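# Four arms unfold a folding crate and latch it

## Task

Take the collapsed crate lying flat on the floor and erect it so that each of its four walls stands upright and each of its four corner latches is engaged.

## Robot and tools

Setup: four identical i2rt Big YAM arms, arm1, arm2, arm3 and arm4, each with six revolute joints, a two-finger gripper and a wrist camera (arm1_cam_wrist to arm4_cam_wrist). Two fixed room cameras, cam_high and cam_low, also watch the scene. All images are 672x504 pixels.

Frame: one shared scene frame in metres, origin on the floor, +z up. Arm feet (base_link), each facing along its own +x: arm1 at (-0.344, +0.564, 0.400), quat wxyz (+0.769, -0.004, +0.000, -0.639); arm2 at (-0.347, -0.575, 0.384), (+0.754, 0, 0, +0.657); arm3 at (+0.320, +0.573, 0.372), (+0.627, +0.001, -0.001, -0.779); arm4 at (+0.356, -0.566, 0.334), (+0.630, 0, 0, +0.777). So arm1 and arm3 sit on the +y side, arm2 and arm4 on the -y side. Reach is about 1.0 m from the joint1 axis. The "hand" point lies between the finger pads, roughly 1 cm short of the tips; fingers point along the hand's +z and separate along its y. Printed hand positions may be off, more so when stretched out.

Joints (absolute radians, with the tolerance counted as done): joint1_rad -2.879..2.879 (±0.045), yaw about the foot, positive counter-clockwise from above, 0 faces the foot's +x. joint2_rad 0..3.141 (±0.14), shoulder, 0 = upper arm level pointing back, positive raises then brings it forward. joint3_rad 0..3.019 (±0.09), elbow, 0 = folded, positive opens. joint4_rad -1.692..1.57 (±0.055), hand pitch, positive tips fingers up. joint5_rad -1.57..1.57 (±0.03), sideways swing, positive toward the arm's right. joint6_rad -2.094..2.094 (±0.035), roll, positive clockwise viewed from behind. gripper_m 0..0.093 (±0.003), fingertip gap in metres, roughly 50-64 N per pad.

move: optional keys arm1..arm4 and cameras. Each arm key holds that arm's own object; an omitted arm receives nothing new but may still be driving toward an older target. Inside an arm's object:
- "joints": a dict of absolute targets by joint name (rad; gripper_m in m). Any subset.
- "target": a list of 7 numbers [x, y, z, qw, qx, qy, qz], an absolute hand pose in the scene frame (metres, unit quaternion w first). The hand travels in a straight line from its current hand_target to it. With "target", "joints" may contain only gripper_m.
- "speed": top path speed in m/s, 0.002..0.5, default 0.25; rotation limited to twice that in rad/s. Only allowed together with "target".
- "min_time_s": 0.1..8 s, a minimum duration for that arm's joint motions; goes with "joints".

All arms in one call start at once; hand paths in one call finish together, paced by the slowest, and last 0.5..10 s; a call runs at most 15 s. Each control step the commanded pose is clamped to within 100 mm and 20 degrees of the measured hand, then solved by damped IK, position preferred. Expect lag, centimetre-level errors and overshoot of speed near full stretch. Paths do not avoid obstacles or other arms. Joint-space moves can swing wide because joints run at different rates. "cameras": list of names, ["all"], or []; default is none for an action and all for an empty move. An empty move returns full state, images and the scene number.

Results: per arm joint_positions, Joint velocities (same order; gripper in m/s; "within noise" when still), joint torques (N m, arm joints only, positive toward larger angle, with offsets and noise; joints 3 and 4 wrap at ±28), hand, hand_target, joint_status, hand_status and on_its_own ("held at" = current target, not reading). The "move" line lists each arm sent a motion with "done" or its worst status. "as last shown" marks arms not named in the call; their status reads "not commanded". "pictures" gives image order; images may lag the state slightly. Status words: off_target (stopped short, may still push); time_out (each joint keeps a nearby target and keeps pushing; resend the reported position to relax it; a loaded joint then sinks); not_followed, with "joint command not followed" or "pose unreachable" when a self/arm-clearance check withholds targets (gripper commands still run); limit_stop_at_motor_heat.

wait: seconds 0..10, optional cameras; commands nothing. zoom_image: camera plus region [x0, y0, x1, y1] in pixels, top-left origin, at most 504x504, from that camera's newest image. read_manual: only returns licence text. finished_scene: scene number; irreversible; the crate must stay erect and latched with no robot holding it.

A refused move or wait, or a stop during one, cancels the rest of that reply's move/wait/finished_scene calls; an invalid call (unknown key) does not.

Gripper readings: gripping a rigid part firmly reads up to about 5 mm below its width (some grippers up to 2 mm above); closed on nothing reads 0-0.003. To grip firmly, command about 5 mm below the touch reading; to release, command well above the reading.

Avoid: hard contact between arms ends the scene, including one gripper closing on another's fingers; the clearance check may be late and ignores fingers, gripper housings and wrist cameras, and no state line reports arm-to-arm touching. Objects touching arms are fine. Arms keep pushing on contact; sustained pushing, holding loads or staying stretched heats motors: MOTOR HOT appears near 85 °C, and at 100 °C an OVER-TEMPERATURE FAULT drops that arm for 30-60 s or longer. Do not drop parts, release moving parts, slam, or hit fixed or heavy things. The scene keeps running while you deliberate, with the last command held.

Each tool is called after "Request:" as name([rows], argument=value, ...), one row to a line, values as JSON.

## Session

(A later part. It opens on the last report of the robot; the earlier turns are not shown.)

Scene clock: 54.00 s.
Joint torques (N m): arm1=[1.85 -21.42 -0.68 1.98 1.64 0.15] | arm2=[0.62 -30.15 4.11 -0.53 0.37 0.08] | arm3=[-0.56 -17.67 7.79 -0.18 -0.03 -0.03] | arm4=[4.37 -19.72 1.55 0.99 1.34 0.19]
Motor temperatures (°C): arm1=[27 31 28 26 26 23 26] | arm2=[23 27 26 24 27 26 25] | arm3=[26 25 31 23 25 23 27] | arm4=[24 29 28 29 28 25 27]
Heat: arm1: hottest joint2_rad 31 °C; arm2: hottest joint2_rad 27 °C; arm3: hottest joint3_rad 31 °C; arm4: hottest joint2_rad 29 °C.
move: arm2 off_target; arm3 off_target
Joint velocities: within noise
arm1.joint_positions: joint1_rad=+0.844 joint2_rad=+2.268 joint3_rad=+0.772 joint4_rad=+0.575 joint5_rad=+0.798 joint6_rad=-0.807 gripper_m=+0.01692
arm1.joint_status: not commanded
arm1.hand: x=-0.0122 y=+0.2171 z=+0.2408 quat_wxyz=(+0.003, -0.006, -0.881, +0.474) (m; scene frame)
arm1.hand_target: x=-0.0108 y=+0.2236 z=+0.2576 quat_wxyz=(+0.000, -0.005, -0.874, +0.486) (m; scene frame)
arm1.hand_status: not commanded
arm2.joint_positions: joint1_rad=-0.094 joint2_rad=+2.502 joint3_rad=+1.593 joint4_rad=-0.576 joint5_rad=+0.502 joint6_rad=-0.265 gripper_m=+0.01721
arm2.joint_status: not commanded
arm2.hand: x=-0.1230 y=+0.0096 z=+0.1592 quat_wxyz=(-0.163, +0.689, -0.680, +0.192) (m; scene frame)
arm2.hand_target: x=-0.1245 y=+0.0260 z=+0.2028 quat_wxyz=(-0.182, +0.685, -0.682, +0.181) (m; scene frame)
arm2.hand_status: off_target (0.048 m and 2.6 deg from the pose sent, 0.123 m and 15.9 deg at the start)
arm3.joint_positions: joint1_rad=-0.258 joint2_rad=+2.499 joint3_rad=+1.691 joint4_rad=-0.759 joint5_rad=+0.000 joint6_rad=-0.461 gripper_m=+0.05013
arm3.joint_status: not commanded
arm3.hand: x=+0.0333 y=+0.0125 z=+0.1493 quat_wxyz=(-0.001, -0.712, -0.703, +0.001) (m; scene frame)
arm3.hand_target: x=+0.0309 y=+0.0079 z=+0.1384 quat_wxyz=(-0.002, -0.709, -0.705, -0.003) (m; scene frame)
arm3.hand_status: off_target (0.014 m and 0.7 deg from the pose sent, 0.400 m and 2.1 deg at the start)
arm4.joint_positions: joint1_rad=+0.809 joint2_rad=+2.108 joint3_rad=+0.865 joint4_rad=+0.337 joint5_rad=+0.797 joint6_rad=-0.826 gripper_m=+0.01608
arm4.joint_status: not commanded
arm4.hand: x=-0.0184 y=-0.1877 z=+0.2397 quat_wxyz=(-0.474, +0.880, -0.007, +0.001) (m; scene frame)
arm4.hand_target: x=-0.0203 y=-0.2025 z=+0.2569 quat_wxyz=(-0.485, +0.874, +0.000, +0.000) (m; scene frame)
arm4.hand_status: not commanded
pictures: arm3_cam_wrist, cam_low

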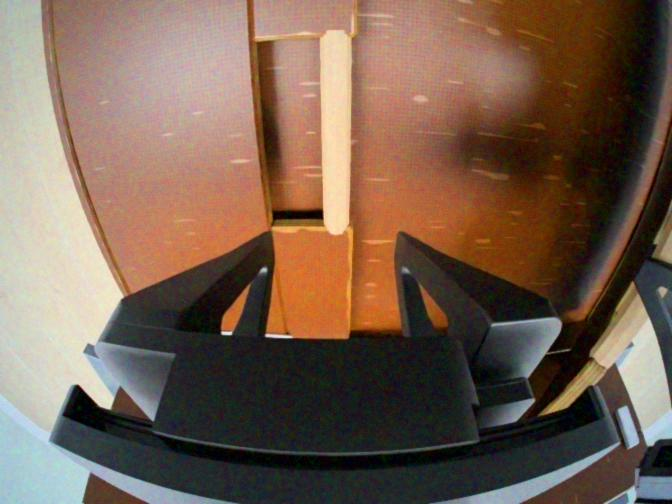

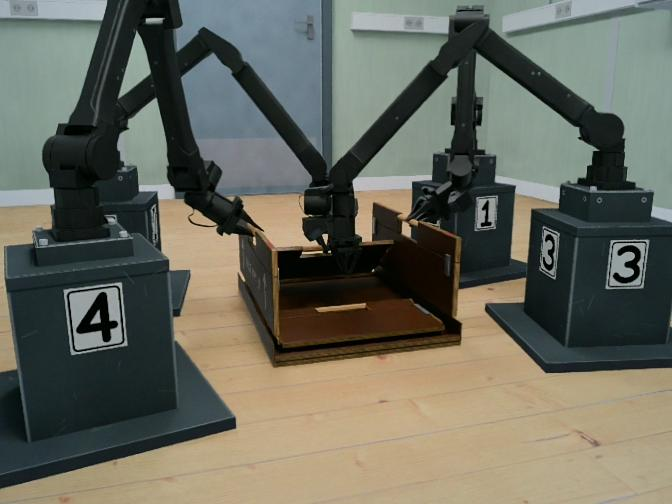

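Request:
move(arm2={"target": [-0.194, 0.024, 0.256, -0.2534, 0.6602, -0.6602, 0.2534], "speed": 0.13}, arm3={"target": [0.027, 0.006, 0.026, 0, 0.7071, 0.7071, 0], "speed": 0.14}, cameras=[])

Request:
move(arm3={"joints": {"gripper_m": 0.008}}, arm2={"target": [-0.262, 0.023, 0.283, -0.2876, 0.646, -0.646, 0.2876], "speed": 0.12}, cameras=["arm3_cam_wrist", "cam_high"])

Request:
move(arm3={"target": [0.038, 0.008, 0.140, -0.0923, 0.7010, 0.7010, -0.0923], "speed": 0.14}, arm2={"target": [-0.285, 0.022, 0.286, -0.2988, 0.6409, -0.6409, 0.2988], "speed": 0.06}, cameras=["cam_low"])

Scene clock: 57.93 s.
Joint torques (N m): arm1=[1.61 -21.36 -0.72 2.06 1.63 0.1] | arm2=[0.85 -28.81 4.59 -0.88 0.61 0.22] | arm3=[-0.85 -18.02 6.84 0.76 0.14 -0.02] | arm4=[4.37 -19.72 1.54 0.98 1.34 0.19]
Motor temperatures (°C): arm1=[27 31 28 26 26 23 26] | arm2=[23 28 26 24 27 26 25] | arm3=[26 25 31 23 25 23 27] | arm4=[24 30 27 29 28 25 27]
Heat: arm1: hottest joint2_rad 31 °C; arm2: hottest joint2_rad 28 °C; arm3: hottest joint3_rad 31 °C; arm4: hottest joint2_rad 30 °C.
move: arm2 off_target; arm3 off_target
Joint velocities: within noise
arm1, arm4: as last shown
arm2.joint_positions: joint1_rad=+0.055 joint2_rad=+2.418 joint3_rad=+1.532 joint4_rad=-0.663 joint5_rad=+0.728 joint6_rad=-0.099 gripper_m=+0.01701
arm2.joint_status: not commanded
arm2.hand: x=-0.1823 y=+0.0099 z=+0.2149 quat_wxyz=(-0.236, +0.664, -0.657, +0.267) (m; scene frame)
arm2.hand_target: x=-0.1869 y=+0.0224 z=+0.2541 quat_wxyz=(-0.252, +0.657, -0.663, +0.255) (m; scene frame)
arm2.hand_status: off_target (0.045 m and 2.6 deg from the pose sent, 0.121 m and 13.1 deg at the start)
arm3.joint_positions: joint1_rad=-0.262 joint2_rad=+2.740 joint3_rad=+1.840 joint4_rad=-0.676 joint5_rad=+0.000 joint6_rad=-0.468 gripper_m=+0.05013
arm3.joint_status: not commanded
arm3.hand: x=+0.0299 y=+0.0117 z=+0.0392 quat_wxyz=(+0.000, -0.710, -0.704, -0.004) (m; scene frame)
arm3.hand_target: x=+0.0249 y=+0.0083 z=+0.0271 quat_wxyz=(+0.000, -0.709, -0.705, +0.001) (m; scene frame)
arm3.hand_status: off_target (0.015 m and 0.7 deg from the pose sent, 0.124 m and 0.7 deg at the start)
pictures: none
No camera images: "cameras" was empty.

Scene clock: 59.33 s.
Joint torques (N m): arm1=[2.2 -21.6 -0.84 1.85 1.57 0.12] | arm2=[1.61 -28.22 5.76 -1.66 0.2 0.27] | arm3=[-1.14 -17.85 6.9 0.69 0.29 -0.01] | arm4=[4.31 -19.66 1.73 0.98 1.22 0.19]
Motor temperatures (°C): arm1=[27 31 28 26 26 23 26] | arm2=[23 28 26 24 27 26 25] | arm3=[26 26 31 23 25 23 27] | arm4=[24 30 27 29 28 25 27]
Heat: arm1: hottest joint2_rad 31 °C; arm2: hottest joint2_rad 28 °C; arm3: hottest joint3_rad 31 °C; arm4: hottest joint2_rad 30 °C.
move: arm2 off_target; arm3 off_target
Joint velocities: within noise
arm1.joint_positions: joint1_rad=+0.843 joint2_rad=+2.268 joint3_rad=+0.770 joint4_rad=+0.575 joint5_rad=+0.800 joint6_rad=-0.810 gripper_m=+0.01692
arm1.joint_status: not commanded
arm1.hand: x=-0.0136 y=+0.2169 z=+0.2407 quat_wxyz=(+0.005, -0.006, -0.880, +0.474) (m; scene frame)
arm1.hand_target: x=-0.0111 y=+0.2243 z=+0.2575 quat_wxyz=(+0.001, -0.002, -0.874, +0.486) (m; scene frame)
arm1.hand_status: not commanded
arm2.joint_positions: joint1_rad=+0.192 joint2_rad=+2.403 joint3_rad=+1.547 joint4_rad=-0.826 joint5_rad=+0.843 joint6_rad=+0.088 gripper_m=+0.01686
arm2.joint_status: not commanded
arm2.hand: x=-0.2482 y=+0.0082 z=+0.2427 quat_wxyz=(-0.276, +0.650, -0.639, +0.306) (m; scene frame)
arm2.hand_target: x=-0.2611 y=+0.0236 z=+0.2817 quat_wxyz=(-0.288, +0.646, -0.645, +0.288) (m; scene frame)
arm2.hand_status: off_target (0.045 m and 2.6 deg from the pose sent, 0.106 m and 6.8 deg at the start)
arm3.joint_positions: joint1_rad=-0.259 joint2_rad=+2.740 joint3_rad=+1.840 joint4_rad=-0.678 joint5_rad=-0.011 joint6_rad=-0.479 gripper_m=+0.01676
arm3.joint_status: gripper_m off_target (ended at +0.01679, target +0.00800)
arm3.hand: x=+0.0335 y=+0.0103 z=+0.0393 quat_wxyz=(-0.005, -0.706, -0.709, -0.006) (m; scene frame)
arm3.hand_target: x=+0.0279 y=+0.0068 z=+0.0271 quat_wxyz=(-0.004, -0.705, -0.710, +0.000) (m; scene frame)
arm3.hand_status: not commanded
arm4.joint_positions: joint1_rad=+0.809 joint2_rad=+2.108 joint3_rad=+0.862 joint4_rad=+0.337 joint5_rad=+0.800 joint6_rad=-0.826 gripper_m=+0.01608
arm4.joint_status: not commanded
arm4.hand: x=-0.0167 y=-0.1883 z=+0.2393 quat_wxyz=(-0.474, +0.880, -0.007, +0.004) (m; scene frame)
arm4.hand_target: x=-0.0198 y=-0.2023 z=+0.2567 quat_wxyz=(-0.485, +0.874, +0.000, +0.000) (m; scene frame)
arm4.hand_status: not commanded
pictures: arm3_cam_wrist, cam_high

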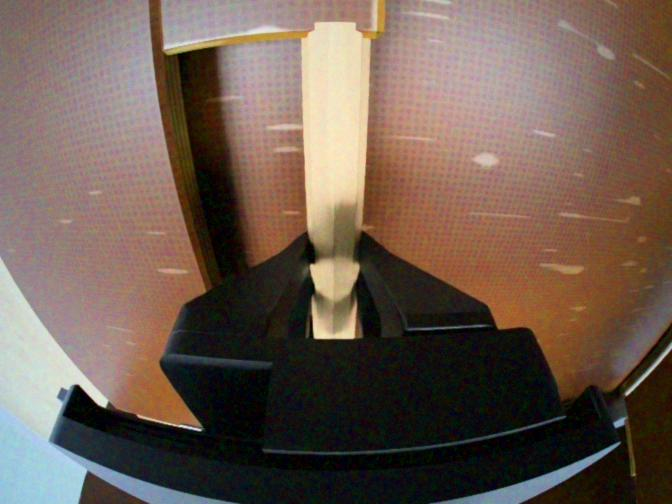

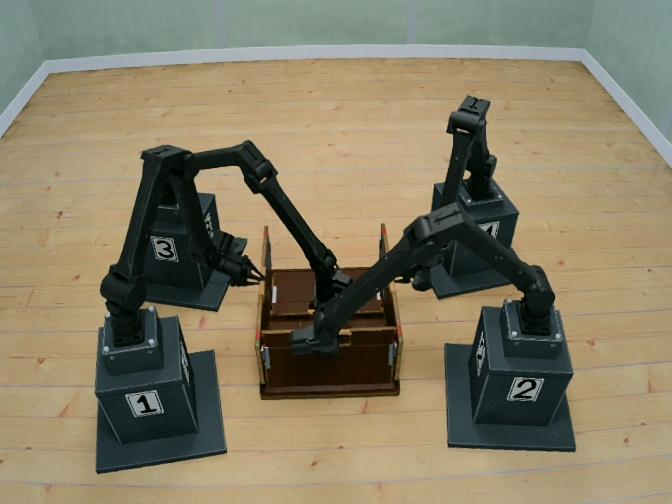

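Scene clock: 60.97 s.
Joint torques (N m): arm1=[2.32 -21.13 -0.62 1.78 1.35 0.09] | arm2=[3.55 -27.63 6.53 -1.91 0.69 0.52] | arm3=[-0.38 -23.71 3.12 -0.31 0.29 0.15] | arm4=[4.31 -19.37 2.18 0.96 1.16 0.19]
Motor temperatures (°C): arm1=[27 31 28 26 26 23 26] | arm2=[23 28 26 24 27 26 25] | arm3=[26 26 31 23 25 23 27] | arm4=[24 30 27 29 28 25 27]
Heat: arm1: hottest joint2_rad 31 °C; arm2: hottest joint2_rad 28 °C; arm3: hottest joint3_rad 31 °C; arm4: hottest joint2_rad 30 °C.
move: arm2 off_target; arm3 off_target
Joint velocities: within noise
arm1.joint_positions: joint1_rad=+0.835 joint2_rad=+2.268 joint3_rad=+0.765 joint4_rad=+0.575 joint5_rad=+0.806 joint6_rad=-0.816 gripper_m=+0.01692
arm1.joint_status: not commanded
arm1.hand: x=-0.0192 y=+0.2153 z=+0.2407 quat_wxyz=(+0.012, -0.006, -0.880, +0.475) (m; scene frame)
arm1.hand_target: x=-0.0128 y=+0.2248 z=+0.2571 quat_wxyz=(+0.004, +0.000, -0.874, +0.485) (m; scene frame)
arm1.hand_status: not commanded
arm2.joint_positions: joint1_rad=+0.215 joint2_rad=+2.407 joint3_rad=+1.555 joint4_rad=-0.881 joint5_rad=+0.858 joint6_rad=+0.140 gripper_m=+0.01686
arm2.joint_status: not commanded
arm2.hand: x=-0.2593 y=+0.0028 z=+0.2453 quat_wxyz=(-0.277, +0.645, -0.637, +0.317) (m; scene frame)
arm2.hand_target: x=-0.2843 y=+0.0217 z=+0.2843 quat_wxyz=(-0.299, +0.641, -0.641, +0.297) (m; scene frame)
arm2.hand_status: off_target (0.052 m and 3.3 deg from the pose sent, 0.058 m and 2.9 deg at the start)
arm3.joint_positions: joint1_rad=-0.176 joint2_rad=+2.552 joint3_rad=+1.627 joint4_rad=-0.553 joint5_rad=+0.247 joint6_rad=-0.415 gripper_m=+0.01676
arm3.joint_status: not commanded
arm3.hand: x=+0.0420 y=+0.0108 z=+0.1087 quat_wxyz=(+0.096, -0.697, -0.705, +0.087) (m; scene frame)
arm3.hand_target: x=+0.0402 y=+0.0036 z=+0.1383 quat_wxyz=(+0.092, -0.699, -0.702, +0.097) (m; scene frame)
arm3.hand_status: off_target (0.032 m and 1.0 deg from the pose sent, 0.101 m and 15.9 deg at the start)
arm4.joint_positions: joint1_rad=+0.810 joint2_rad=+2.107 joint3_rad=+0.856 joint4_rad=+0.337 joint5_rad=+0.801 joint6_rad=-0.834 gripper_m=+0.01608
arm4.joint_status: not commanded
arm4.hand: x=-0.0147 y=-0.1903 z=+0.2387 quat_wxyz=(-0.474, +0.881, -0.003, +0.007) (m; scene frame)
arm4.hand_target: x=-0.0197 y=-0.2028 z=+0.2562 quat_wxyz=(-0.485, +0.875, +0.004, +0.002) (m; scene frame)
arm4.hand_status: not commanded
pictures: cam_low

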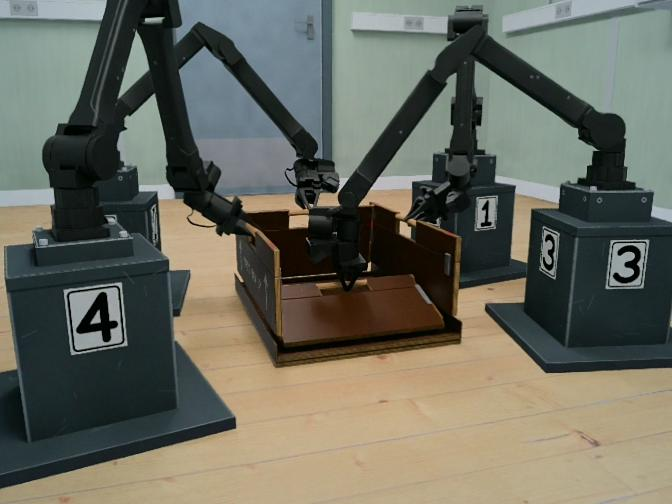

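Request:
move(arm3={"target": [0.080, 0.008, 0.213, -0.183, 0.683, 0.683, -0.183], "speed": 0.15}, arm2={"target": [-0.308, 0.020, 0.286, -0.2988, 0.6409, -0.6409, 0.2988], "speed": 0.06}, arm1={"target": [-0.013, 0.231, 0.258, 0, 0.0, 0.8746, -0.4848], "speed": 0.05}, arm4={"target": [-0.018, -0.206, 0.258, -0.4848, 0.8746, 0, 0], "speed": 0.05}, cameras=[])

Request:
move(arm3={"target": [0.148, 0.008, 0.264, -0.2534, 0.6602, 0.6602, -0.2534], "speed": 0.13}, arm2={"target": [-0.333, 0.018, 0.285, -0.2988, 0.6409, -0.6409, 0.2988], "speed": 0.06}, cameras=["cam_high", "cam_low"])

Request:
zoom_image(camera="cam_high", region=[235, 210, 425, 410])

Scene clock: 69.97 s.
Joint torques (N m): arm1=[3.43 -21.54 -0.66 2.13 1.24 0.24] | arm2=[3.37 -27.46 6.74 -1.69 0.26 0.46] | arm3=[-0.15 -23.06 3.37 -0.31 0.81 0.15] | arm4=[4.37 -19.66 1.72 1.06 1.19 0.31]
Motor temperatures (°C): arm1=[27 31 28 26 25 23 26] | arm2=[23 30 26 24 27 26 25] | arm3=[26 27 30 23 25 23 27] | arm4=[24 29 27 29 29 25 27]
Heat: arm1: hottest joint2_rad 31 °C; arm2: hottest joint2_rad 30 °C; arm3: hottest joint3_rad 30 °C; arm4: hottest joint2_rad 29 °C.
move: arm1 off_target; arm2 off_target; arm3 off_target; arm4 off_target
Joint velocities: within noise
arm1.joint_positions: joint1_rad=+0.833 joint2_rad=+2.268 joint3_rad=+0.762 joint4_rad=+0.575 joint5_rad=+0.809 joint6_rad=-0.816 gripper_m=+0.01692
arm1.joint_status: not commanded
arm1.hand: x=-0.0215 y=+0.2154 z=+0.2406 quat_wxyz=(+0.014, -0.007, -0.880, +0.475) (m; scene frame)
arm1.hand_target: x=-0.0101 y=+0.2282 z=+0.2578 quat_wxyz=(-0.003, -0.002, -0.874, +0.486) (m; scene frame)
arm1.hand_status: off_target (0.025 m and 2.2 deg from the pose sent, 0.024 m and 2.0 deg at the start)
arm2.joint_positions: joint1_rad=+0.254 joint2_rad=+2.414 joint3_rad=+1.570 joint4_rad=-0.943 joint5_rad=+0.864 joint6_rad=+0.203 gripper_m=+0.01686
arm2.joint_status: not commanded
arm2.hand: x=-0.2811 y=+0.0003 z=+0.2482 quat_wxyz=(-0.281, +0.644, -0.634, +0.323) (m; scene frame)
arm2.hand_target: x=-0.3066 y=+0.0192 z=+0.2846 quat_wxyz=(-0.299, +0.641, -0.640, +0.299) (m; scene frame)
arm2.hand_status: off_target (0.050 m and 3.5 deg from the pose sent, 0.066 m and 3.3 deg at the start)
arm3.joint_positions: joint1_rad=-0.052 joint2_rad=+2.391 joint3_rad=+1.467 joint4_rad=-0.521 joint5_rad=+0.494 joint6_rad=-0.304 gripper_m=+0.01676
arm3.joint_status: not commanded
arm3.hand: x=+0.0812 y=+0.0129 z=+0.1800 quat_wxyz=(+0.184, -0.683, -0.686, +0.170) (m; scene frame)
arm3.hand_target: x=+0.0792 y=+0.0074 z=+0.2113 quat_wxyz=(+0.183, -0.685, -0.682, +0.183) (m; scene frame)
arm3.hand_status: off_target (0.033 m and 1.6 deg from the pose sent, 0.111 m and 15.1 deg at the start)
arm4.joint_positions: joint1_rad=+0.810 joint2_rad=+2.105 joint3_rad=+0.854 joint4_rad=+0.339 joint5_rad=+0.801 joint6_rad=-0.835 gripper_m=+0.01608
arm4.joint_status: not commanded
arm4.hand: x=-0.0145 y=-0.1904 z=+0.2393 quat_wxyz=(-0.474, +0.880, -0.002, +0.007) (m; scene frame)
arm4.hand_target: x=-0.0185 y=-0.2045 z=+0.2572 quat_wxyz=(-0.485, +0.874, +0.000, +0.000) (m; scene frame)
arm4.hand_status: off_target (0.025 m and 1.6 deg from the pose sent, 0.025 m and 1.7 deg at the start)
pictures: none
No camera images: "cameras" was empty.

Scene clock: 71.43 s.
Joint torques (N m): arm1=[3.49 -21.66 -0.54 2.3 1.16 0.25] | arm2=[4.31 -27.22 6.8 -1.85 0.02 0.51] | arm3=[0.09 -22.71 3.92 -0.85 1 0.11] | arm4=[4.42 -19.66 1.7 1.05 1.19 0.31]
Motor temperatures (°C): arm1=[27 31 28 26 25 23 26] | arm2=[23 30 26 24 27 26 25] | arm3=[26 27 30 23 26 23 27] | arm4=[24 29 27 29 29 25 27]
Heat: arm1: hottest joint2_rad 31 °C; arm2: hottest joint2_rad 30 °C; arm3: hottest joint3_rad 30 °C; arm4: hottest joint2_rad 29 °C.
move: arm2 off_target; arm3 off_target
Joint velocities: within noise
arm1, arm4: as last shown
arm1.hand_target: x=-0.0100 y=+0.2282 z=+0.2577 quat_wxyz=(-0.003, -0.001, -0.874, +0.486) (m; scene frame)
arm2.joint_positions: joint1_rad=+0.285 joint2_rad=+2.424 joint3_rad=+1.591 joint4_rad=-0.996 joint5_rad=+0.861 joint6_rad=+0.258 gripper_m=+0.01686
arm2.joint_status: not commanded
arm2.hand: x=-0.2987 y=-0.0007 z=+0.2489 quat_wxyz=(-0.282, +0.641, -0.635, +0.325) (m; scene frame)
arm2.hand_target: x=-0.3316 y=+0.0170 z=+0.2836 quat_wxyz=(-0.299, +0.642, -0.640, +0.299) (m; scene frame)
arm2.hand_status: off_target (0.053 m and 3.7 deg from the pose sent, 0.066 m and 3.5 deg at the start)
arm3.joint_positions: joint1_rad=+0.104 joint2_rad=+2.308 joint3_rad=+1.395 joint4_rad=-0.589 joint5_rad=+0.720 joint6_rad=-0.131 gripper_m=+0.01644
arm3.joint_status: not commanded
arm3.hand: x=+0.1426 y=+0.0153 z=+0.2297 quat_wxyz=(+0.256, -0.664, -0.660, +0.242) (m; scene frame)
arm3.hand_target: x=+0.1468 y=+0.0081 z=+0.2624 quat_wxyz=(+0.253, -0.661, -0.659, +0.254) (m; scene frame)
arm3.hand_status: off_target (0.035 m and 1.5 deg from the pose sent, 0.107 m and 13.1 deg at the start)
pictures: cam_high, cam_low

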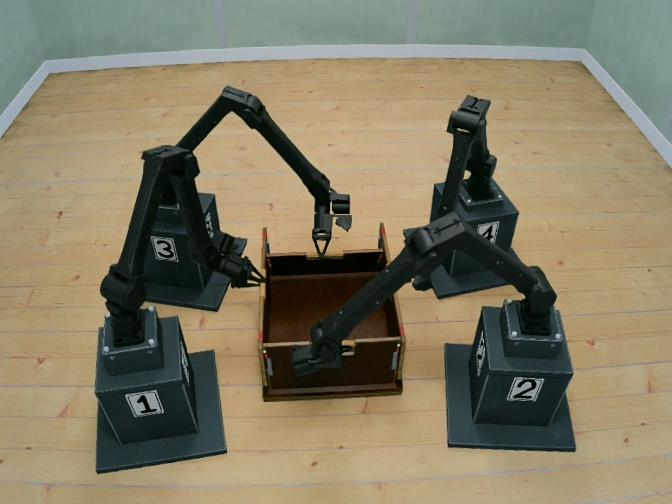

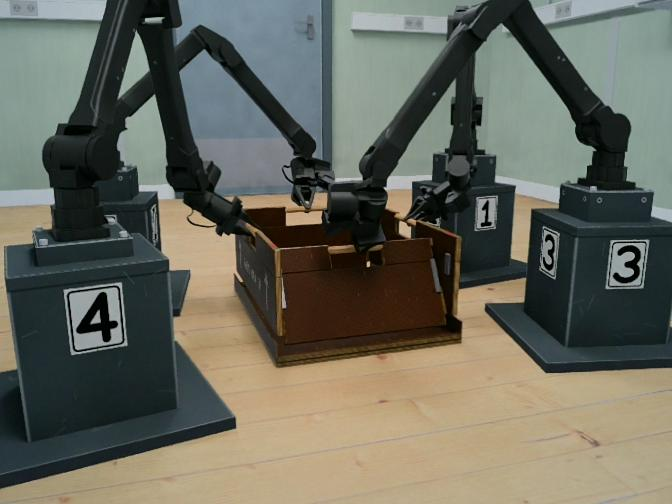

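Scaled by 2.520 from the camera's 672x504 image, which has a finer 960x720 frame.

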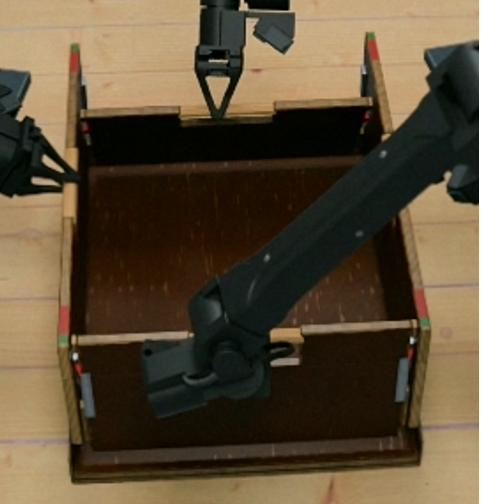

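Request:
move(arm3={"target": [0.222, 0.011, 0.287, -0.2876, 0.646, 0.646, -0.2876], "speed": 0.13}, arm2={"target": [-0.342, 0.018, 0.285, -0.2988, 0.6409, -0.6409, 0.2988], "speed": 0.06}, cameras=[])

Request:
move(arm3={"target": [0.252, 0.013, 0.287, -0.2988, 0.6409, 0.6409, -0.2988], "speed": 0.07}, cameras=[])

Request:
move(arm3={"target": [0.277, 0.015, 0.286, -0.2988, 0.6409, 0.6409, -0.2988], "speed": 0.06}, cameras=["cam_high", "cam_low"])

Request:
zoom_image(camera="cam_high", region=[235, 210, 425, 410])

Scene clock: 75.30 s.
Joint torques (N m): arm1=[3.08 -21.6 -0.72 2.24 1.06 0.23] | arm2=[5.6 -27.28 6.94 -1.78 0.01 0.59] | arm3=[0.97 -22.12 5.26 -2.55 0.51 0.23] | arm4=[4.37 -19.6 1.77 1.05 1.17 0.31]
Motor temperatures (°C): arm1=[27 31 28 26 25 23 26] | arm2=[23 30 26 24 27 26 25] | arm3=[26 27 30 23 26 23 28] | arm4=[24 29 27 29 29 25 27]
Heat: arm1: hottest joint2_rad 31 °C; arm2: hottest joint2_rad 30 °C; arm3: hottest joint3_rad 30 °C; arm4: hottest joint2_rad 29 °C.
move: arm2 off_target; arm3 off_target
Joint velocities: within noise
arm1.joint_positions: joint1_rad=+0.833 joint2_rad=+2.268 joint3_rad=+0.759 joint4_rad=+0.575 joint5_rad=+0.812 joint6_rad=-0.816 gripper_m=+0.01692
arm1.joint_status: not commanded
arm1.hand: x=-0.0233 y=+0.2161 z=+0.2405 quat_wxyz=(+0.016, -0.007, -0.880, +0.475) (m; scene frame)
arm1.hand_target: x=-0.0113 y=+0.2292 z=+0.2573 quat_wxyz=(-0.002, -0.001, -0.874, +0.486) (m; scene frame)
arm1.hand_status: not commanded
arm2.joint_positions: joint1_rad=+0.285 joint2_rad=+2.429 joint3_rad=+1.601 joint4_rad=-1.018 joint5_rad=+0.858 joint6_rad=+0.271 gripper_m=+0.01686
arm2.joint_status: not commanded
arm2.hand: x=-0.2989 y=-0.0017 z=+0.2490 quat_wxyz=(-0.278, +0.640, -0.637, +0.329) (m; scene frame)
arm2.hand_target: x=-0.3404 y=+0.0174 z=+0.2840 quat_wxyz=(-0.300, +0.642, -0.640, +0.298) (m; scene frame)
arm2.hand_status: off_target (0.059 m and 4.2 deg from the pose sent, 0.059 m and 3.7 deg at the start)
arm3.joint_positions: joint1_rad=+0.243 joint2_rad=+2.294 joint3_rad=+1.397 joint4_rad=-0.731 joint5_rad=+0.842 joint6_rad=+0.059 gripper_m=+0.01640
arm3.joint_status: not commanded
arm3.hand: x=+0.2053 y=+0.0195 z=+0.2526 quat_wxyz=(+0.295, -0.648, -0.643, +0.282) (m; scene frame)
arm3.hand_target: x=+0.2154 y=+0.0116 z=+0.2859 quat_wxyz=(+0.290, -0.646, -0.646, +0.286) (m; scene frame)
arm3.hand_status: off_target (0.039 m and 1.1 deg from the pose sent, 0.098 m and 6.9 deg at the start)
arm4.joint_positions: joint1_rad=+0.810 joint2_rad=+2.105 joint3_rad=+0.854 joint4_rad=+0.339 joint5_rad=+0.803 joint6_rad=-0.835 gripper_m=+0.01608
arm4.joint_status: not commanded
arm4.hand: x=-0.0143 y=-0.1903 z=+0.2394 quat_wxyz=(-0.475, +0.880, -0.003, +0.008) (m; scene frame)
arm4.hand_target: x=-0.0187 y=-0.2044 z=+0.2574 quat_wxyz=(-0.486, +0.874, +0.000, +0.000) (m; scene frame)
arm4.hand_status: not commanded
pictures: none
No camera images: "cameras" was empty.

Scene clock: 76.60 s.
Joint torques (N m): arm1=[3.14 -21.71 -0.64 2.04 0.94 0.21] | arm2=[5.48 -27.28 6.94 -1.57 0.01 0.58] | arm3=[1.96 -20.95 5.97 -3.07 1.02 0.41] | arm4=[4.66 -19.6 1.8 1.05 1.16 0.36]
Motor temperatures (°C): arm1=[27 31 28 26 25 23 26] | arm2=[23 29 26 25 27 26 25] | arm3=[26 27 30 23 26 23 28] | arm4=[24 29 27 29 29 25 27]
Heat: arm1: hottest joint2_rad 31 °C; arm2: hottest joint2_rad 29 °C; arm3: hottest joint3_rad 30 °C; arm4: hottest joint2_rad 29 °C.
move: arm3 off_target
Joint velocities: within noise
arm1.joint_positions: joint1_rad=+0.833 joint2_rad=+2.268 joint3_rad=+0.755 joint4_rad=+0.575 joint5_rad=+0.815 joint6_rad=-0.816 gripper_m=+0.01692
arm1.joint_status: not commanded
arm1.hand: x=-0.0258 y=+0.2172 z=+0.2402 quat_wxyz=(+0.019, -0.006, -0.880, +0.475) (m; scene frame)
arm1.hand_target: x=-0.0134 y=+0.2304 z=+0.2566 quat_wxyz=(+0.000, +0.000, -0.875, +0.484) (m; scene frame)
arm1.hand_status: not commanded
arm2.joint_positions: joint1_rad=+0.287 joint2_rad=+2.429 joint3_rad=+1.601 joint4_rad=-1.024 joint5_rad=+0.858 joint6_rad=+0.272 gripper_m=+0.01686
arm2.joint_status: not commanded
arm2.hand: x=-0.2996 y=-0.0027 z=+0.2493 quat_wxyz=(-0.277, +0.640, -0.635, +0.331) (m; scene frame)
arm2.hand_target: x=-0.3408 y=+0.0175 z=+0.2842 quat_wxyz=(-0.300, +0.642, -0.640, +0.297) (m; scene frame)
arm2.hand_status: not commanded
arm3.joint_positions: joint1_rad=+0.296 joint2_rad=+2.295 joint3_rad=+1.406 joint4_rad=-0.807 joint5_rad=+0.858 joint6_rad=+0.148 gripper_m=+0.01640
arm3.joint_status: not commanded
arm3.hand: x=+0.2326 y=+0.0238 z=+0.2572 quat_wxyz=(+0.302, -0.646, -0.639, +0.289) (m; scene frame)
arm3.hand_target: x=+0.2507 y=+0.0133 z=+0.2858 quat_wxyz=(+0.298, -0.641, -0.641, +0.299) (m; scene frame)
arm3.hand_status: off_target (0.037 m and 1.3 deg from the pose sent, 0.058 m and 2.1 deg at the start)
arm4.joint_positions: joint1_rad=+0.807 joint2_rad=+2.105 joint3_rad=+0.852 joint4_rad=+0.339 joint5_rad=+0.803 joint6_rad=-0.840 gripper_m=+0.01608
arm4.joint_status: not commanded
arm4.hand: x=-0.0125 y=-0.1896 z=+0.2390 quat_wxyz=(-0.474, +0.880, -0.002, +0.010) (m; scene frame)
arm4.hand_target: x=-0.0183 y=-0.2047 z=+0.2570 quat_wxyz=(-0.485, +0.874, +0.000, +0.000) (m; scene frame)
arm4.hand_status: not commanded
pictures: none
No camera images: "cameras" was empty.

Scene clock: 77.73 s.
Joint torques (N m): arm1=[3.66 -21.66 -0.66 2.21 0.96 0.25] | arm2=[5.48 -27.28 6.93 -1.55 0.02 0.58] | arm3=[3.31 -20.95 6.15 -3.04 0.64 0.49] | arm4=[4.72 -19.6 1.8 1.06 1.16 0.36]
Motor temperatures (°C): arm1=[27 31 28 26 25 23 26] | arm2=[23 29 26 25 27 26 25] | arm3=[26 27 30 23 26 23 28] | arm4=[24 29 27 29 29 25 27]
Heat: arm1: hottest joint2_rad 31 °C; arm2: hottest joint2_rad 29 °C; arm3: hottest joint3_rad 30 °C; arm4: hottest joint2_rad 29 °C.
move: arm3 off_target
Joint velocities: within noise
arm1, arm2: as last shown
arm2.hand_target: x=-0.3408 y=+0.0176 z=+0.2843 quat_wxyz=(-0.300, +0.642, -0.641, +0.297) (m; scene frame)
arm3.joint_positions: joint1_rad=+0.331 joint2_rad=+2.306 joint3_rad=+1.424 joint4_rad=-0.862 joint5_rad=+0.861 joint6_rad=+0.208 gripper_m=+0.01640
arm3.joint_status: not commanded
arm3.hand: x=+0.2512 y=+0.0249 z=+0.2576 quat_wxyz=(+0.305, -0.645, -0.637, +0.291) (m; scene frame)
arm3.hand_target: x=+0.2762 y=+0.0152 z=+0.2845 quat_wxyz=(+0.298, -0.640, -0.642, +0.299) (m; scene frame)
arm3.hand_status: off_target (0.040 m and 1.4 deg from the pose sent, 0.054 m and 1.3 deg at the start)
arm4.joint_positions: joint1_rad=+0.806 joint2_rad=+2.105 joint3_rad=+0.852 joint4_rad=+0.339 joint5_rad=+0.803 joint6_rad=-0.841 gripper_m=+0.01609
arm4.joint_status: not commanded
arm4.hand: x=-0.0119 y=-0.1890 z=+0.2390 quat_wxyz=(-0.474, +0.880, -0.002, +0.011) (m; scene frame)
arm4.hand_target: x=-0.0178 y=-0.2043 z=+0.2569 quat_wxyz=(-0.485, +0.874, +0.000, +0.001) (m; scene frame)
arm4.hand_status: not commanded
pictures: cam_high, cam_low

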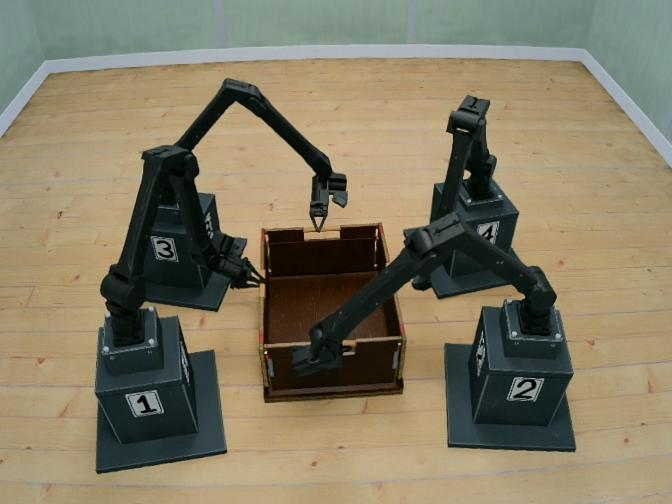

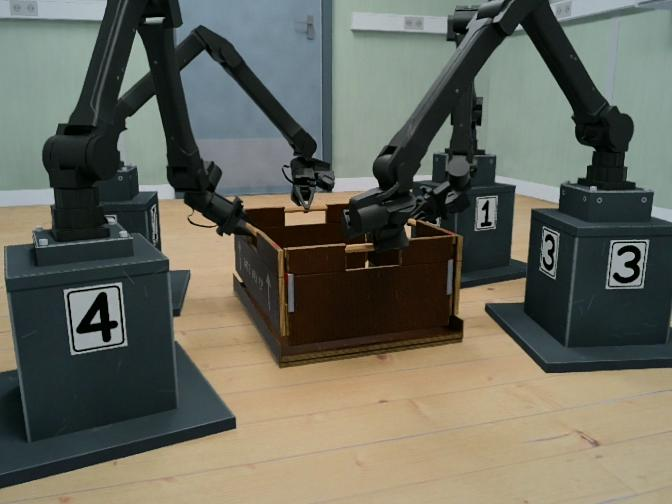

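Scaled by 2.520 from the camera's 672x504 image, which has a finer 960x720 frame.

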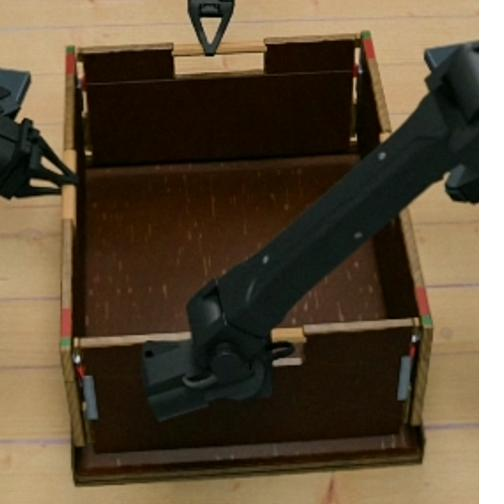

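Request:
move(arm3={"target": [0.288, 0.016, 0.286, -0.2988, 0.6409, 0.6409, -0.2988], "speed": 0.05}, cameras=[])

Request:
move(arm2={"target": [-0.279, 0.012, 0.279, -0.2988, 0.6409, -0.6409, 0.2988], "speed": 0.06}, arm3={"target": [0.232, 0.016, 0.283, -0.2988, 0.6409, 0.6409, -0.2988], "speed": 0.06}, arm1={"target": [-0.020, 0.219, 0.257, 0, 0.0, 0.8746, -0.4848], "speed": 0.05}, arm4={"target": [-0.016, -0.193, 0.257, -0.4848, 0.8746, 0, 0], "speed": 0.05}, cameras=["cam_high", "cam_low"])

Request:
zoom_image(camera="cam_high", region=[235, 210, 425, 410])

Scene clock: 81.33 s.
Joint torques (N m): arm1=[3.66 -21.42 -0.66 2.24 0.94 0.23] | arm2=[5.48 -27.34 6.93 -1.57 0.01 0.58] | arm3=[4.78 -20.19 5.98 -3.36 0.5 0.58] | arm4=[4.72 -19.6 1.78 1.05 1.15 0.36]
Motor temperatures (°C): arm1=[27 31 28 26 25 23 26] | arm2=[23 29 26 25 27 26 25] | arm3=[26 28 30 23 26 23 28] | arm4=[24 29 27 29 29 25 28]
Heat: arm1: hottest joint2_rad 31 °C; arm2: hottest joint2_rad 29 °C; arm3: hottest joint3_rad 30 °C; arm4: hottest joint2_rad 29 °C.
move: arm3 off_target
Joint velocities: within noise
arm1, arm2, arm4: as last shown
arm3.joint_positions: joint1_rad=+0.331 joint2_rad=+2.311 joint3_rad=+1.435 joint4_rad=-0.882 joint5_rad=+0.859 joint6_rad=+0.223 gripper_m=+0.01640
arm3.joint_status: not commanded
arm3.hand: x=+0.2514 y=+0.0247 z=+0.2579 quat_wxyz=(+0.308, -0.648, -0.634, +0.289) (m; scene frame)
arm3.hand_target: x=+0.2867 y=+0.0159 z=+0.2849 quat_wxyz=(+0.297, -0.641, -0.642, +0.299) (m; scene frame)
arm3.hand_status: off_target (0.047 m and 1.9 deg from the pose sent, 0.047 m and 1.4 deg at the start)
pictures: none
No camera images: "cameras" was empty.

Scene clock: 83.00 s.
Joint torques (N m): arm1=[0.67 -20.95 -0.32 2.76 0.83 0.05] | arm2=[-2.2 -27.34 4.75 0.34 0.32 -0.13] | arm3=[-2.08 -21.77 3.97 0.24 0.76 -0.21] | arm4=[2.9 -18.9 2.8 1.59 0.74 0.14]
Motor temperatures (°C): arm1=[27 31 28 26 25 23 26] | arm2=[23 29 26 24 27 26 25] | arm3=[26 28 30 23 26 23 28] | arm4=[24 29 27 29 29 25 28]
Heat: arm1: hottest joint2_rad 31 °C; arm2: hottest joint2_rad 29 °C; arm3: hottest joint3_rad 30 °C; arm4: hottest joint2_rad 29 °C.
move: arm1 off_target; arm2 off_target; arm3 off_target; arm4 off_target
Joint velocities: within noise
arm1.joint_positions: joint1_rad=+0.827 joint2_rad=+2.268 joint3_rad=+0.746 joint4_rad=+0.604 joint5_rad=+0.798 joint6_rad=-0.837 gripper_m=+0.01692
arm1.joint_status: not commanded
arm1.hand: x=-0.0261 y=+0.2165 z=+0.2406 quat_wxyz=(+0.013, -0.001, -0.880, +0.474) (m; scene frame)
arm1.hand_target: x=-0.0202 y=+0.2186 z=+0.2564 quat_wxyz=(+0.000, +0.000, -0.874, +0.485) (m; scene frame)
arm1.hand_status: off_target (0.018 m and 2.0 deg from the pose sent, 0.018 m and 2.6 deg at the start)
arm2.joint_positions: joint1_rad=+0.284 joint2_rad=+2.398 joint3_rad=+1.538 joint4_rad=-0.910 joint5_rad=+0.866 joint6_rad=+0.189 gripper_m=+0.01686
arm2.joint_status: not commanded
arm2.hand: x=-0.2970 y=-0.0031 z=+0.2486 quat_wxyz=(-0.288, +0.655, -0.623, +0.316) (m; scene frame)
arm2.hand_target: x=-0.2859 y=+0.0119 z=+0.2783 quat_wxyz=(-0.299, +0.644, -0.638, +0.296) (m; scene frame)
arm2.hand_status: off_target (0.038 m and 3.5 deg from the pose sent, 0.039 m and 4.5 deg at the start)
arm3.joint_positions: joint1_rad=+0.327 joint2_rad=+2.302 joint3_rad=+1.411 joint4_rad=-0.828 joint5_rad=+0.868 joint6_rad=+0.173 gripper_m=+0.01640
arm3.joint_status: not commanded
arm3.hand: x=+0.2480 y=+0.0243 z=+0.2570 quat_wxyz=(+0.305, -0.638, -0.643, +0.294) (m; scene frame)
arm3.hand_target: x=+0.2372 y=+0.0156 z=+0.2821 quat_wxyz=(+0.297, -0.641, -0.640, +0.302) (m; scene frame)
arm3.hand_status: off_target (0.032 m and 0.9 deg from the pose sent, 0.033 m and 1.9 deg at the start)
arm4.joint_positions: joint1_rad=+0.804 joint2_rad=+2.105 joint3_rad=+0.851 joint4_rad=+0.345 joint5_rad=+0.797 joint6_rad=-0.848 gripper_m=+0.01609
arm4.joint_status: not commanded
arm4.hand: x=-0.0122 y=-0.1887 z=+0.2388 quat_wxyz=(-0.473, +0.881, +0.001, +0.009) (m; scene frame)
arm4.hand_target: x=-0.0166 y=-0.1931 z=+0.2560 quat_wxyz=(-0.485, +0.875, +0.000, -0.001) (m; scene frame)
arm4.hand_status: off_target (0.019 m and 1.8 deg from the pose sent, 0.019 m and 1.9 deg at the start)
pictures: cam_high, cam_low

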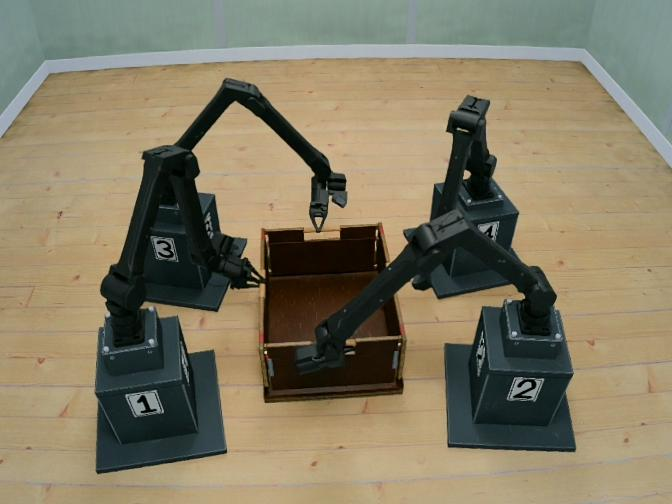

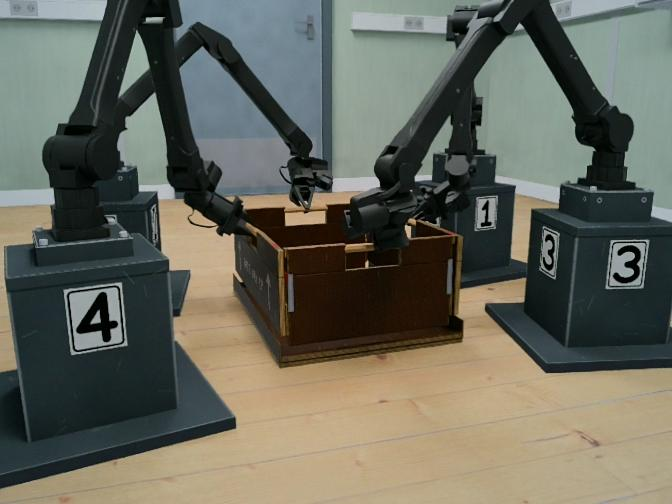

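Scaled by 2.520 from the camera's 672x504 image, which has a finer 960x720 frame.

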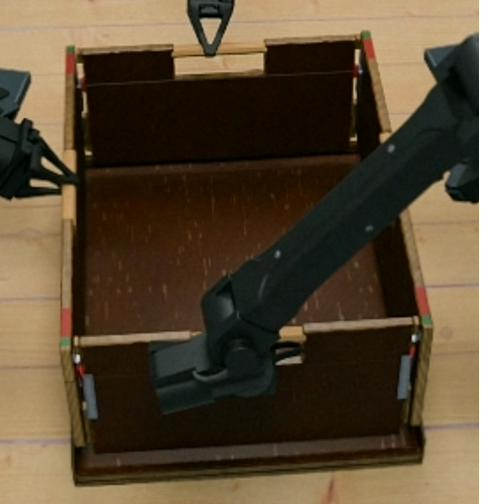

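Request:
move(arm2={"target": [-0.297, 0.006, 0.261, -0.2938, 0.6480, -0.6310, 0.3050], "speed": 0.06}, arm3={"target": [0.250, 0.018, 0.262, -0.301, 0.6395, 0.6415, -0.298], "speed": 0.06}, arm1={"target": [-0.021, 0.218, 0.247, 0, 0.0, 0.8746, -0.4848], "speed": 0.06}, arm4={"target": [-0.016, -0.191, 0.245, -0.4848, 0.8746, 0, 0], "speed": 0.06}, cameras=[])

Request:
move(arm1={"joints": {"gripper_m": 0.04}}, arm2={"joints": {"gripper_m": 0.04}}, arm3={"joints": {"gripper_m": 0.04}}, arm4={"joints": {"gripper_m": 0.04}}, cameras=["all"])

Scene clock: 87.73 s.
Joint torques (N m): arm1=[0.15 -18.78 0.51 2.76 0.74 0.08] | arm2=[-0.32 -24.23 5.57 -0.25 0.36 0.12] | arm3=[-0.32 -18.2 5.35 -0.27 0.64 0.12] | arm4=[2.61 -16.26 3.66 2.17 0.74 0.16]
Motor temperatures (°C): arm1=[27 31 28 26 25 23 26] | arm2=[23 30 26 24 27 26 25] | arm3=[26 29 30 23 26 23 28] | arm4=[24 29 27 29 29 25 28]
Heat: arm1: hottest joint2_rad 31 °C; arm2: hottest joint2_rad 30 °C; arm3: hottest joint3_rad 30 °C; arm4: hottest joint2_rad 29 °C.
move: arm1 done; arm2 off_target; arm3 done; arm4 done
Joint velocities: within noise
arm1.joint_positions: joint1_rad=+0.827 joint2_rad=+2.272 joint3_rad=+0.744 joint4_rad=+0.624 joint5_rad=+0.797 joint6_rad=-0.844 gripper_m=+0.01692
arm1.joint_status: not commanded
arm1.hand: x=-0.0251 y=+0.2161 z=+0.2407 quat_wxyz=(+0.008, -0.001, -0.879, +0.477) (m; scene frame)
arm1.hand_target: x=-0.0203 y=+0.2177 z=+0.2471 quat_wxyz=(-0.001, +0.000, -0.875, +0.485) (m; scene frame)
arm1.hand_status: done (0.008 m and 1.4 deg from the pose sent, 0.008 m and 2.0 deg at the start)
arm2.joint_positions: joint1_rad=+0.284 joint2_rad=+2.398 joint3_rad=+1.538 joint4_rad=-0.910 joint5_rad=+0.866 joint6_rad=+0.191 gripper_m=+0.01686
arm2.joint_status: not commanded
arm2.hand: x=-0.2970 y=-0.0031 z=+0.2486 quat_wxyz=(-0.289, +0.655, -0.623, +0.315) (m; scene frame)
arm2.hand_target: x=-0.2970 y=+0.0059 z=+0.2609 quat_wxyz=(-0.294, +0.649, -0.631, +0.305) (m; scene frame)
arm2.hand_status: off_target (0.015 m and 1.8 deg from the pose sent, 0.015 m and 1.8 deg at the start)
arm3.joint_positions: joint1_rad=+0.327 joint2_rad=+2.302 joint3_rad=+1.411 joint4_rad=-0.828 joint5_rad=+0.868 joint6_rad=+0.177 gripper_m=+0.01640
arm3.joint_status: not commanded
arm3.hand: x=+0.2480 y=+0.0243 z=+0.2570 quat_wxyz=(+0.304, -0.640, -0.641, +0.295) (m; scene frame)
arm3.hand_target: x=+0.2500 y=+0.0180 z=+0.2620 quat_wxyz=(+0.301, -0.640, -0.642, +0.298) (m; scene frame)
arm3.hand_status: done (0.008 m and 0.5 deg from the pose sent, 0.008 m and 0.6 deg at the start)
arm4.joint_positions: joint1_rad=+0.803 joint2_rad=+2.107 joint3_rad=+0.849 joint4_rad=+0.360 joint5_rad=+0.795 joint6_rad=-0.855 gripper_m=+0.01609
arm4.joint_status: not commanded
arm4.hand: x=-0.0129 y=-0.1876 z=+0.2394 quat_wxyz=(-0.476, +0.880, +0.001, +0.006) (m; scene frame)
arm4.hand_target: x=-0.0161 y=-0.1903 z=+0.2451 quat_wxyz=(-0.485, +0.875, +0.000, +0.000) (m; scene frame)
arm4.hand_status: done (0.007 m and 1.4 deg from the pose sent, 0.008 m and 1.8 deg at the start)
pictures: none
No camera images: "cameras" was empty.

Scene clock: 88.47 s.
Joint torques (N m): arm1=[0.26 -18.55 0.8 2.39 0.59 0.16] | arm2=[-0.03 -24.18 5.6 -0.25 0.4 0.12] | arm3=[-0.38 -18.14 5.31 -0.28 0.65 0.13] | arm4=[2.61 -15.85 3.81 1.83 0.33 0.17]
Motor temperatures (°C): arm1=[27 31 28 26 25 23 26] | arm2=[23 30 26 24 27 26 25] | arm3=[26 29 30 23 26 23 28] | arm4=[24 29 27 29 29 25 28]
Heat: arm1: hottest joint2_rad 31 °C; arm2: hottest joint2_rad 30 °C; arm3: hottest joint3_rad 30 °C; arm4: hottest joint2_rad 29 °C.
move: arm1 done; arm2 done; arm3 done; arm4 done
Joint velocities: within noise
arm1.joint_positions: joint1_rad=+0.841 joint2_rad=+2.269 joint3_rad=+0.742 joint4_rad=+0.633 joint5_rad=+0.800 joint6_rad=-0.844 gripper_m=+0.03995
arm1.joint_status: all done
arm1.hand: x=-0.0195 y=+0.2196 z=+0.2431 quat_wxyz=(+0.002, +0.003, -0.877, +0.481) (m; scene frame)
arm1.hand_target: x=-0.0166 y=+0.2212 z=+0.2471 quat_wxyz=(-0.003, +0.004, -0.875, +0.485) (m; scene frame)
arm1.hand_status: not commanded
arm2.joint_positions: joint1_rad=+0.274 joint2_rad=+2.398 joint3_rad=+1.538 joint4_rad=-0.918 joint5_rad=+0.866 joint6_rad=+0.191 gripper_m=+0.03988
arm2.joint_status: all done
arm2.hand: x=-0.2915 y=-0.0049 z=+0.2489 quat_wxyz=(-0.285, +0.653, -0.625, +0.319) (m; scene frame)
arm2.hand_target: x=-0.2914 y=+0.0042 z=+0.2613 quat_wxyz=(-0.291, +0.647, -0.633, +0.310) (m; scene frame)
arm2.hand_status: not commanded
arm3.joint_positions: joint1_rad=+0.319 joint2_rad=+2.300 joint3_rad=+1.411 joint4_rad=-0.837 joint5_rad=+0.868 joint6_rad=+0.168 gripper_m=+0.03988
arm3.joint_status: all done
arm3.hand: x=+0.2436 y=+0.0262 z=+0.2580 quat_wxyz=(+0.309, -0.638, -0.643, +0.290) (m; scene frame)
arm3.hand_target: x=+0.2456 y=+0.0199 z=+0.2628 quat_wxyz=(+0.306, -0.638, -0.643, +0.293) (m; scene frame)
arm3.hand_status: not commanded
arm4.joint_positions: joint1_rad=+0.817 joint2_rad=+2.101 joint3_rad=+0.848 joint4_rad=+0.368 joint5_rad=+0.807 joint6_rad=-0.855 gripper_m=+0.03994
arm4.joint_status: all done
arm4.hand: x=-0.0180 y=-0.1911 z=+0.2442 quat_wxyz=(-0.482, +0.876, +0.002, +0.002) (m; scene frame)
arm4.hand_target: x=-0.0198 y=-0.1938 z=+0.2459 quat_wxyz=(-0.485, +0.874, +0.004, -0.002) (m; scene frame)
arm4.hand_status: not commanded
pictures: arm1_cam_wrist, arm2_cam_wrist, arm3_cam_wrist, arm4_cam_wrist, cam_high, cam_low

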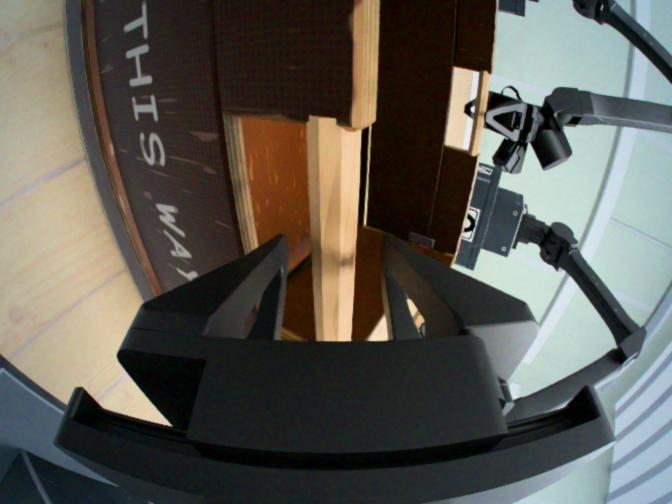

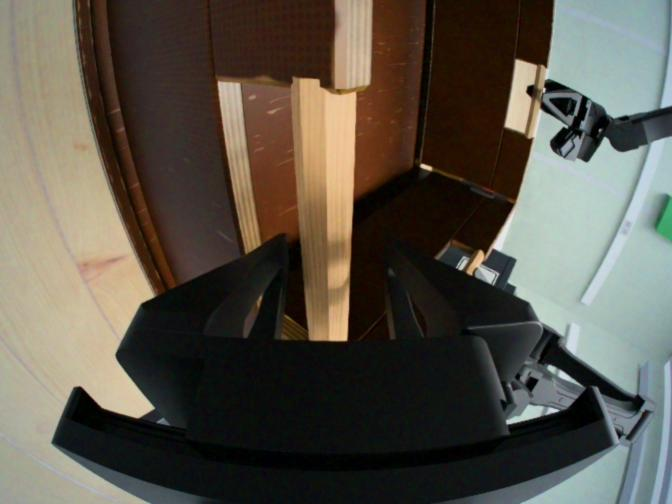

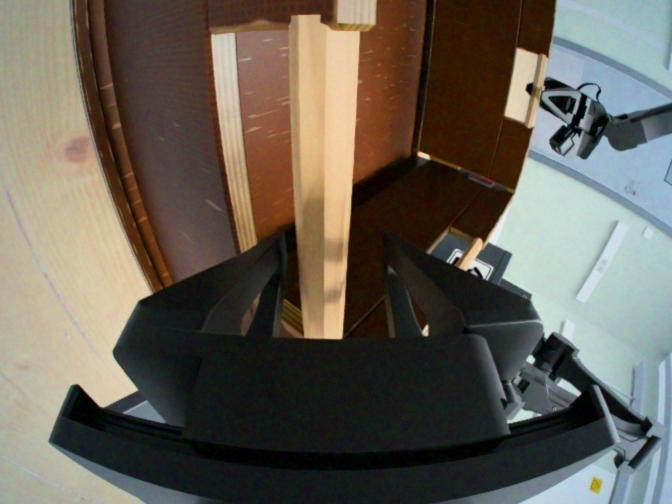

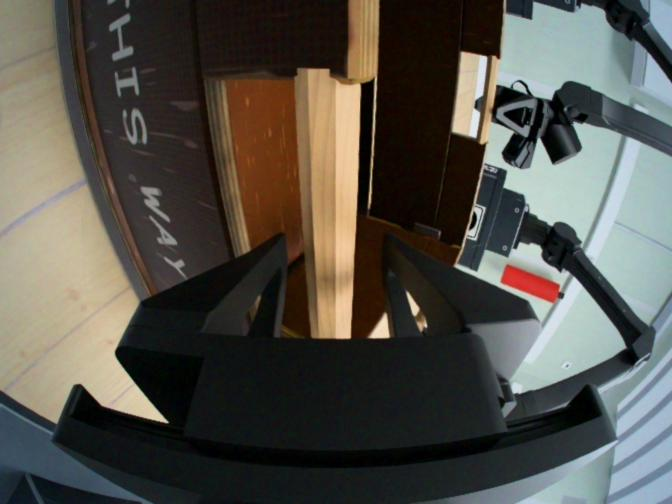

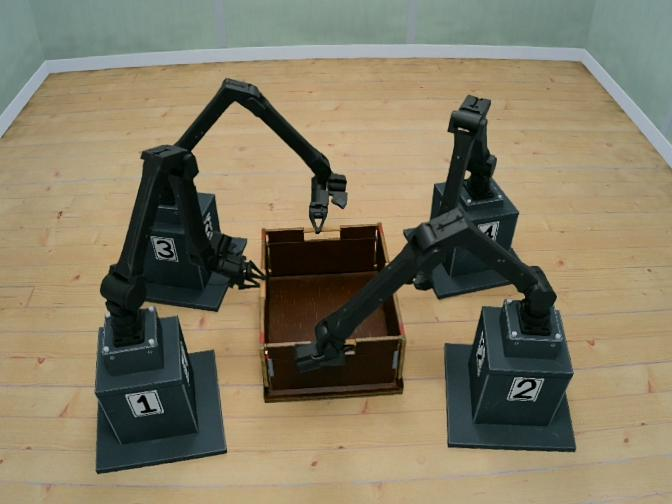

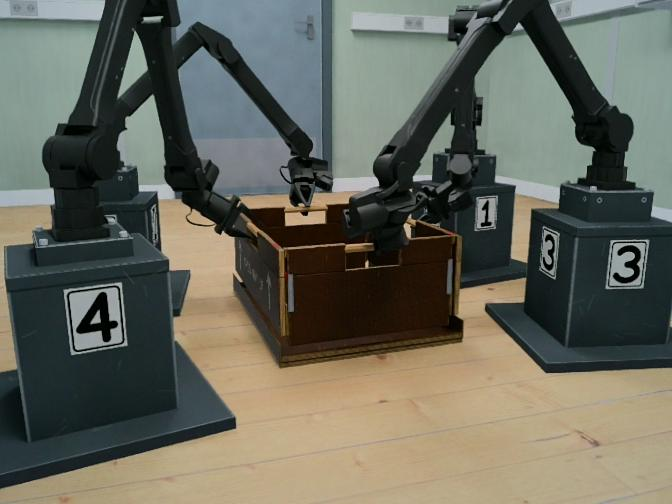

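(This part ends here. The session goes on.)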